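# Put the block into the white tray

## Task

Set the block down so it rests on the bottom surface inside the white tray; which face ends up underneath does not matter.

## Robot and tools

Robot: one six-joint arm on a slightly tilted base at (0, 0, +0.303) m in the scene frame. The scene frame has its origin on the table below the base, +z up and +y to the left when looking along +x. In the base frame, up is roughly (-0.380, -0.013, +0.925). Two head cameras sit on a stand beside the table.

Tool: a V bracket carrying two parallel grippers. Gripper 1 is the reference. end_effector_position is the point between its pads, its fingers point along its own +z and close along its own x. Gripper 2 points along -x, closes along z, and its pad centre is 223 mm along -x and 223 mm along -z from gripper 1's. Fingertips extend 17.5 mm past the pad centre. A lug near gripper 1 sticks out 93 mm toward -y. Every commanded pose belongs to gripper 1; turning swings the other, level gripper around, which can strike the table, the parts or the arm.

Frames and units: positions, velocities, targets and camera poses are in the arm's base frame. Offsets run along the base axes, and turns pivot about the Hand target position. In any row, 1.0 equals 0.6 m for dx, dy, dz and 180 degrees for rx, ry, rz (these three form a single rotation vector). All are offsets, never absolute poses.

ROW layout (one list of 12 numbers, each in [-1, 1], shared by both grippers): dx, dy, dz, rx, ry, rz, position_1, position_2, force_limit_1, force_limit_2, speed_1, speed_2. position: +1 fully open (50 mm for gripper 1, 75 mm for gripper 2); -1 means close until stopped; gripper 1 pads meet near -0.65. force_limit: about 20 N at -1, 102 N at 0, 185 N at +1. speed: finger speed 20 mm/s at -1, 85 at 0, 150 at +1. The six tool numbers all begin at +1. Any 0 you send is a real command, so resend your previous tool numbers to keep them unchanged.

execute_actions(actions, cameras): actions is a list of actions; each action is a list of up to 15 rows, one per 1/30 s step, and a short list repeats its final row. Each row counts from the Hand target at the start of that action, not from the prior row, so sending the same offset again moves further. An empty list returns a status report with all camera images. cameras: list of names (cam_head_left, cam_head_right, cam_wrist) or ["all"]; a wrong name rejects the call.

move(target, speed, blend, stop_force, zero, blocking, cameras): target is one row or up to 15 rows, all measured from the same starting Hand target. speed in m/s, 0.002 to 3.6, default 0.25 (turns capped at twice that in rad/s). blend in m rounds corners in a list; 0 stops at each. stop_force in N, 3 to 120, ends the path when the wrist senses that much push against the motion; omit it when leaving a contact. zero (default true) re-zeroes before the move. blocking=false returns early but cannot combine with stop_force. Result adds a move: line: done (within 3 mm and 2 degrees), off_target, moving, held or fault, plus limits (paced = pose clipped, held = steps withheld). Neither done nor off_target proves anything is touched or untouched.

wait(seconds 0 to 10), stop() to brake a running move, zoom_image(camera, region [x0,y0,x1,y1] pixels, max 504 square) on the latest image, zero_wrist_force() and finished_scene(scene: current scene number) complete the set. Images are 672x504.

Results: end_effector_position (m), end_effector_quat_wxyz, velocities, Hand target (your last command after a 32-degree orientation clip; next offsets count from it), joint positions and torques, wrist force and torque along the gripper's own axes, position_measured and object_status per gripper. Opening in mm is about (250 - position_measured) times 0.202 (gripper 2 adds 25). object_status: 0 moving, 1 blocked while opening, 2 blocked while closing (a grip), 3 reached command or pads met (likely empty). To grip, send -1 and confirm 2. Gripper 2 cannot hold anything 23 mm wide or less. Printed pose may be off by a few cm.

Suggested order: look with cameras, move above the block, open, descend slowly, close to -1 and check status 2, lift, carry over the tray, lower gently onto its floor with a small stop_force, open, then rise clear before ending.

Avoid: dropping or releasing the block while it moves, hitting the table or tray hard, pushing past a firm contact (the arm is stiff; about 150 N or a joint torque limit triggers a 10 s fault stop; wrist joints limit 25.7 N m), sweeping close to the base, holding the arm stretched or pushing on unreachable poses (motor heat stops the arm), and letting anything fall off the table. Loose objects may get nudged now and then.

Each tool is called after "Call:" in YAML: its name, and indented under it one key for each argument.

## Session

Call:
execute_actions:
  actions: []

Scene clock: 0.00 s.
end_effector_position=(+0.3160, +0.1222, +0.1926) position_measured=(+3, +3) object_status=(+3, +3) end_effector_quat_wxyz=(-0.078, +0.709, -0.510, -0.480)
Joint positions: [-0.449 -1.226 1.672 -0.235 -0.92 1.836]
Joint velocities: within noise
Joint torques (N m): no reading
Wrist force (N): no reading
Wrist torque (N m): no reading
Wrist force, peak (N): no reading
Hand target: +0.3160, +0.1222, +0.1926; -0.078, +0.709, -0.510, -0.480
Tool commands: gripper/position_1=+1.0 gripper/position_2=+1.0 gripper/force_limit_1=+1.0 gripper/force_limit_2=+1.0 gripper/speed_1=+1.0 gripper/speed_2=+1.0

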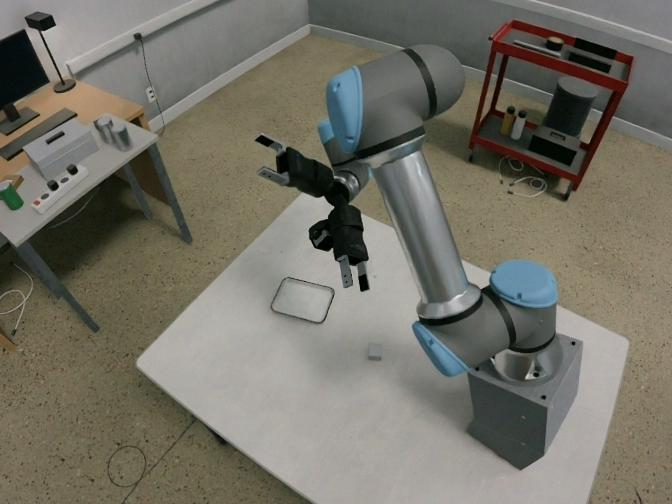

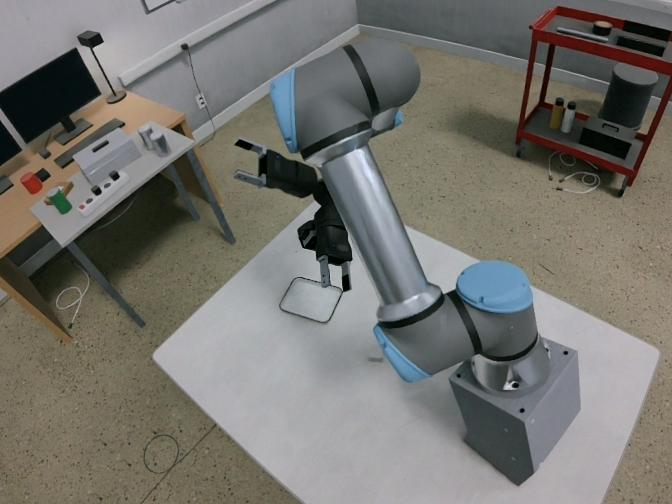

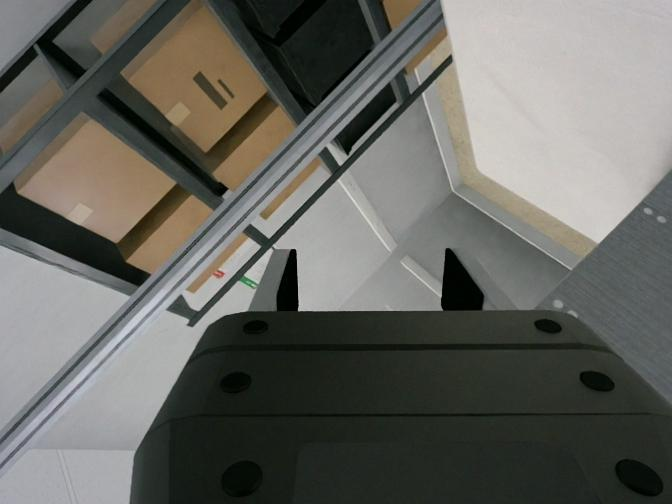

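Call:
zoom_image:
  camera: "cam_head_left"
  region: [260, 270, 400, 370]

Scaled by 3.600.

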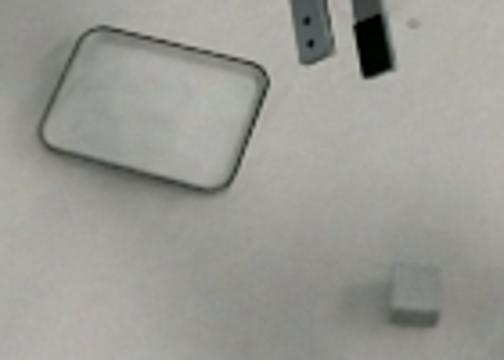

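Call:
move:
  target: [0.0758,-0.0858,-0.383,-0.2023,-0.3907,0.0770,1,1,-0.6,-0.6,-0.2,0.5]
  speed: 0.55
  cameras: ["cam_wrist"]

Scene clock: 6.30 s.
end_effector_position=(+0.3615, +0.0708, -0.0372) position_measured=(+3, +3) object_status=(+3, +3) end_effector_quat_wxyz=(-0.087, +0.893, -0.407, +0.174) end_effector_velocity=(+0.001, +0.000, +0.000) end_effector_angular_velocity=(-0.001, -0.004, +0.002)
Joint positions: [-0.402 -1.773 2.644 -2.028 -1.117 1.806]
Joint velocities: [0.001 0 0.001 -0.005 0 -0.001]
Joint torques (N m): [-1.15 -25.06 -2.9 -2.75 2.72 -2.11]
Wrist force (N): [-2.3 0.4 1.7]
Wrist torque (N m): [1.50 1.31 0.60]
Wrist force, peak (N): [-4.7 2.8 3.7]
Hand target: +0.3615, +0.0707, -0.0372; -0.087, +0.893, -0.407, +0.174
Off the commanded pose: 0.000 m, 0 deg.
move: done
Images, in order (width x height): cam_wrist 672x504.

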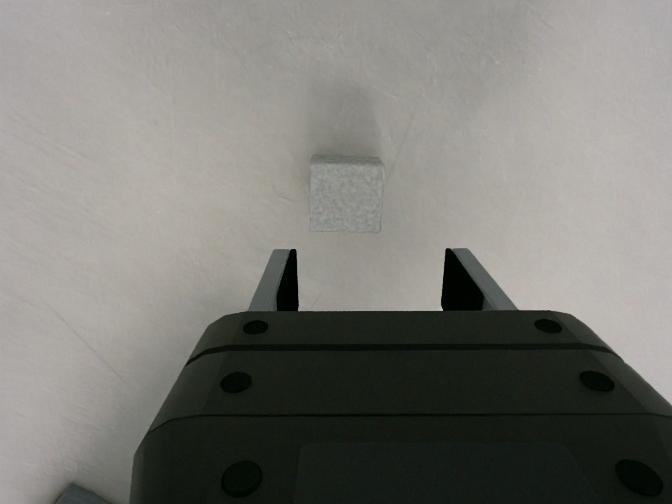

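Call:
move:
  target:
    - [0.0495,0.0208,-0.1055,0.0025,0.0001,-0.0062,1,1,-0.6,-0.6,-0.2,0.5]
    - [0.0724,0.0216,-0.1610,0.0025,0.0001,-0.0062,1,1,-0.6,-0.6,-0.2,0.5]
    - [0.0724,0.0216,-0.1610,0.0025,0.0001,-0.0062,-1,1,-0.6,-0.6,-0.2,0.5]
    - [0.0305,0.0201,-0.0593,0.0025,0.0001,-0.0062,-1,1,-0.6,-0.6,-0.2,0.5]
    - [0.4213,0.0457,0.1021,0.0025,0.0001,-0.0062,-1,1,-0.6,-0.6,-0.2,0.5]
    - [0.4467,0.0466,0.0405,0.0025,0.0001,-0.0062,-1,1,-0.6,-0.6,-0.2,0.5]
  speed: [0.3,0.12,0.1,0.3,0.55,0.3]
  blend: [0.01,0,0,0.03,0.02,0]
  cameras: ["cam_wrist"]

Scene clock: 11.27 s.
end_effector_position=(+0.6295, +0.0988, -0.0128) position_measured=(+60, +3) object_status=(+2, +3) end_effector_quat_wxyz=(-0.089, +0.888, -0.416, +0.173)
Joint positions: [-0.153 -1.186 1.933 -2.04 -1.018 2.091]
Joint torques (N m): [1.54 -39.29 -7.88 -2.32 2.19 -1.76]
Wrist force (N): [-2.1 0.3 1.4]
Wrist torque (N m): [1.51 1.29 0.57]
Wrist force, peak (N): [-7.1 6.1 -1.5]
Hand target: +0.6295, +0.0987, -0.0129; -0.089, +0.888, -0.416, +0.173
Off the commanded pose: 0.000 m, 0 deg.
move: done
Images, in order (width x height): cam_wrist 672x504.

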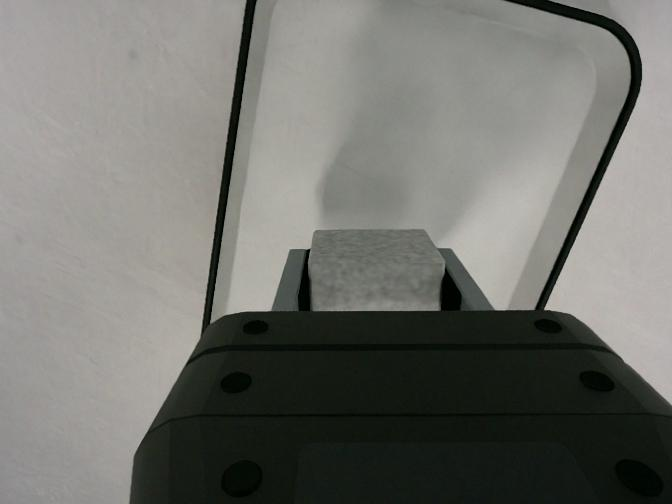

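Call:
move:
  target:
    - [0.0216,0.0047,0.0,0,0,0,-1,1,-0.6,-0.6,-0.2,0.5]
    - [0.0299,0.0050,-0.0201,0,0,0,-1,1,-0.6,-0.6,-0.2,0.5]
    - [0.0336,0.0052,-0.0290,0,0,0,-1,1,-0.6,-0.6,-0.2,0.5]
  speed: [0.1,0.08,0.015]
  blend: [0.004,0.002,0]
  stop_force: 8
  cameras: ["cam_wrist"]

Scene clock: 14.07 s.
end_effector_position=(+0.6495, +0.1019, -0.0301) position_measured=(+60, +3) object_status=(+2, +3) end_effector_quat_wxyz=(-0.089, +0.888, -0.416, +0.173)
Joint positions: [-0.142 -1.118 1.886 -2.068 -1.016 2.103]
Joint torques (N m): [1.13 -59.13 -5.3 0.99 2.29 -2.31]
Wrist force (N): [-2.4 0.5 1.5]
Wrist torque (N m): [1.54 1.34 0.59]
Wrist force, peak (N): [-4.7 6.0 -21.0]
Hand target: +0.6495, +0.1018, -0.0301; -0.089, +0.888, -0.416, +0.173
Off the commanded pose: 0.000 m, 0 deg.
move: contact
Images, in order (width x height): cam_wrist 672x504.

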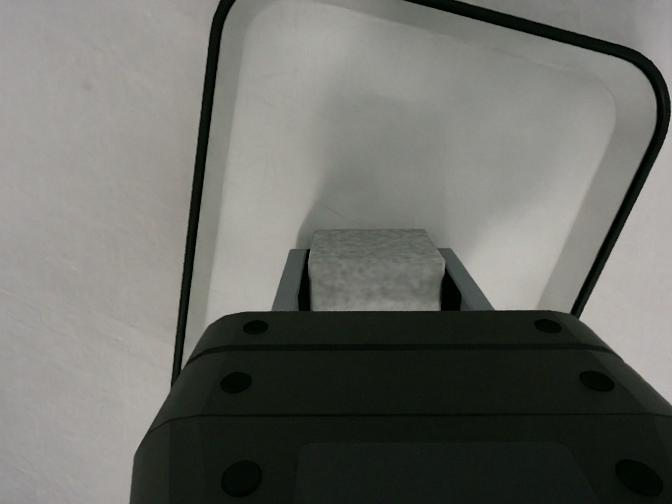

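Call:
move:
  target:
    - [0,0,0,0,0,0,0.8,1,-0.6,-0.6,-0.4,0.5]
    - [-0.0508,-0.0018,0.1233,0,0,0,0.8,1,-0.6,-0.6,-0.4,0.5]
  speed: 0.25
  cameras: ["cam_wrist"]

Scene clock: 15.87 s.
end_effector_position=(+0.6191, +0.1006, +0.0438) position_measured=(+32, +3) object_status=(+3, +3) end_effector_quat_wxyz=(-0.089, +0.888, -0.416, +0.173)
Joint positions: [-0.153 -1.296 1.906 -1.904 -1.018 2.092]
Joint torques (N m): [8.82 -53.89 -25.59 -1.69 1.12 1.32]
Wrist force (N): [-2.2 0.3 1.5]
Wrist torque (N m): [1.42 1.31 0.66]
Wrist force, peak (N): [-2.2 0.8 5.8]
Hand target: +0.6191, +0.1007, +0.0439; -0.089, +0.888, -0.416, +0.173
Off the commanded pose: 0.000 m, 0 deg.
move: done
Images, in order (width x height): cam_wrist 672x504.

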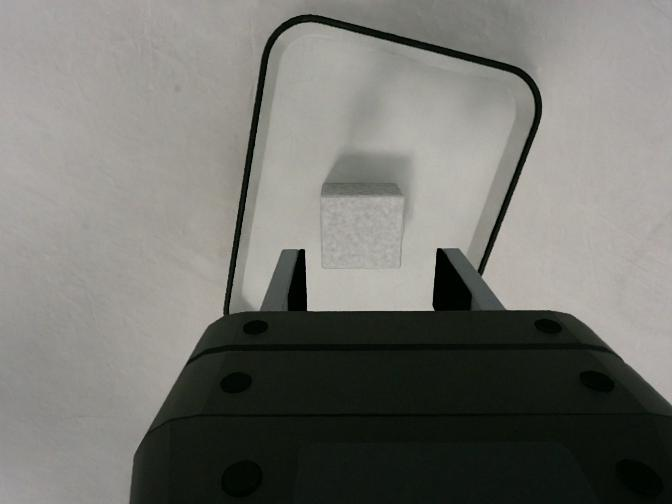

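Call:
finished_scene:
  scene: 3

The scene is finished: the task was done.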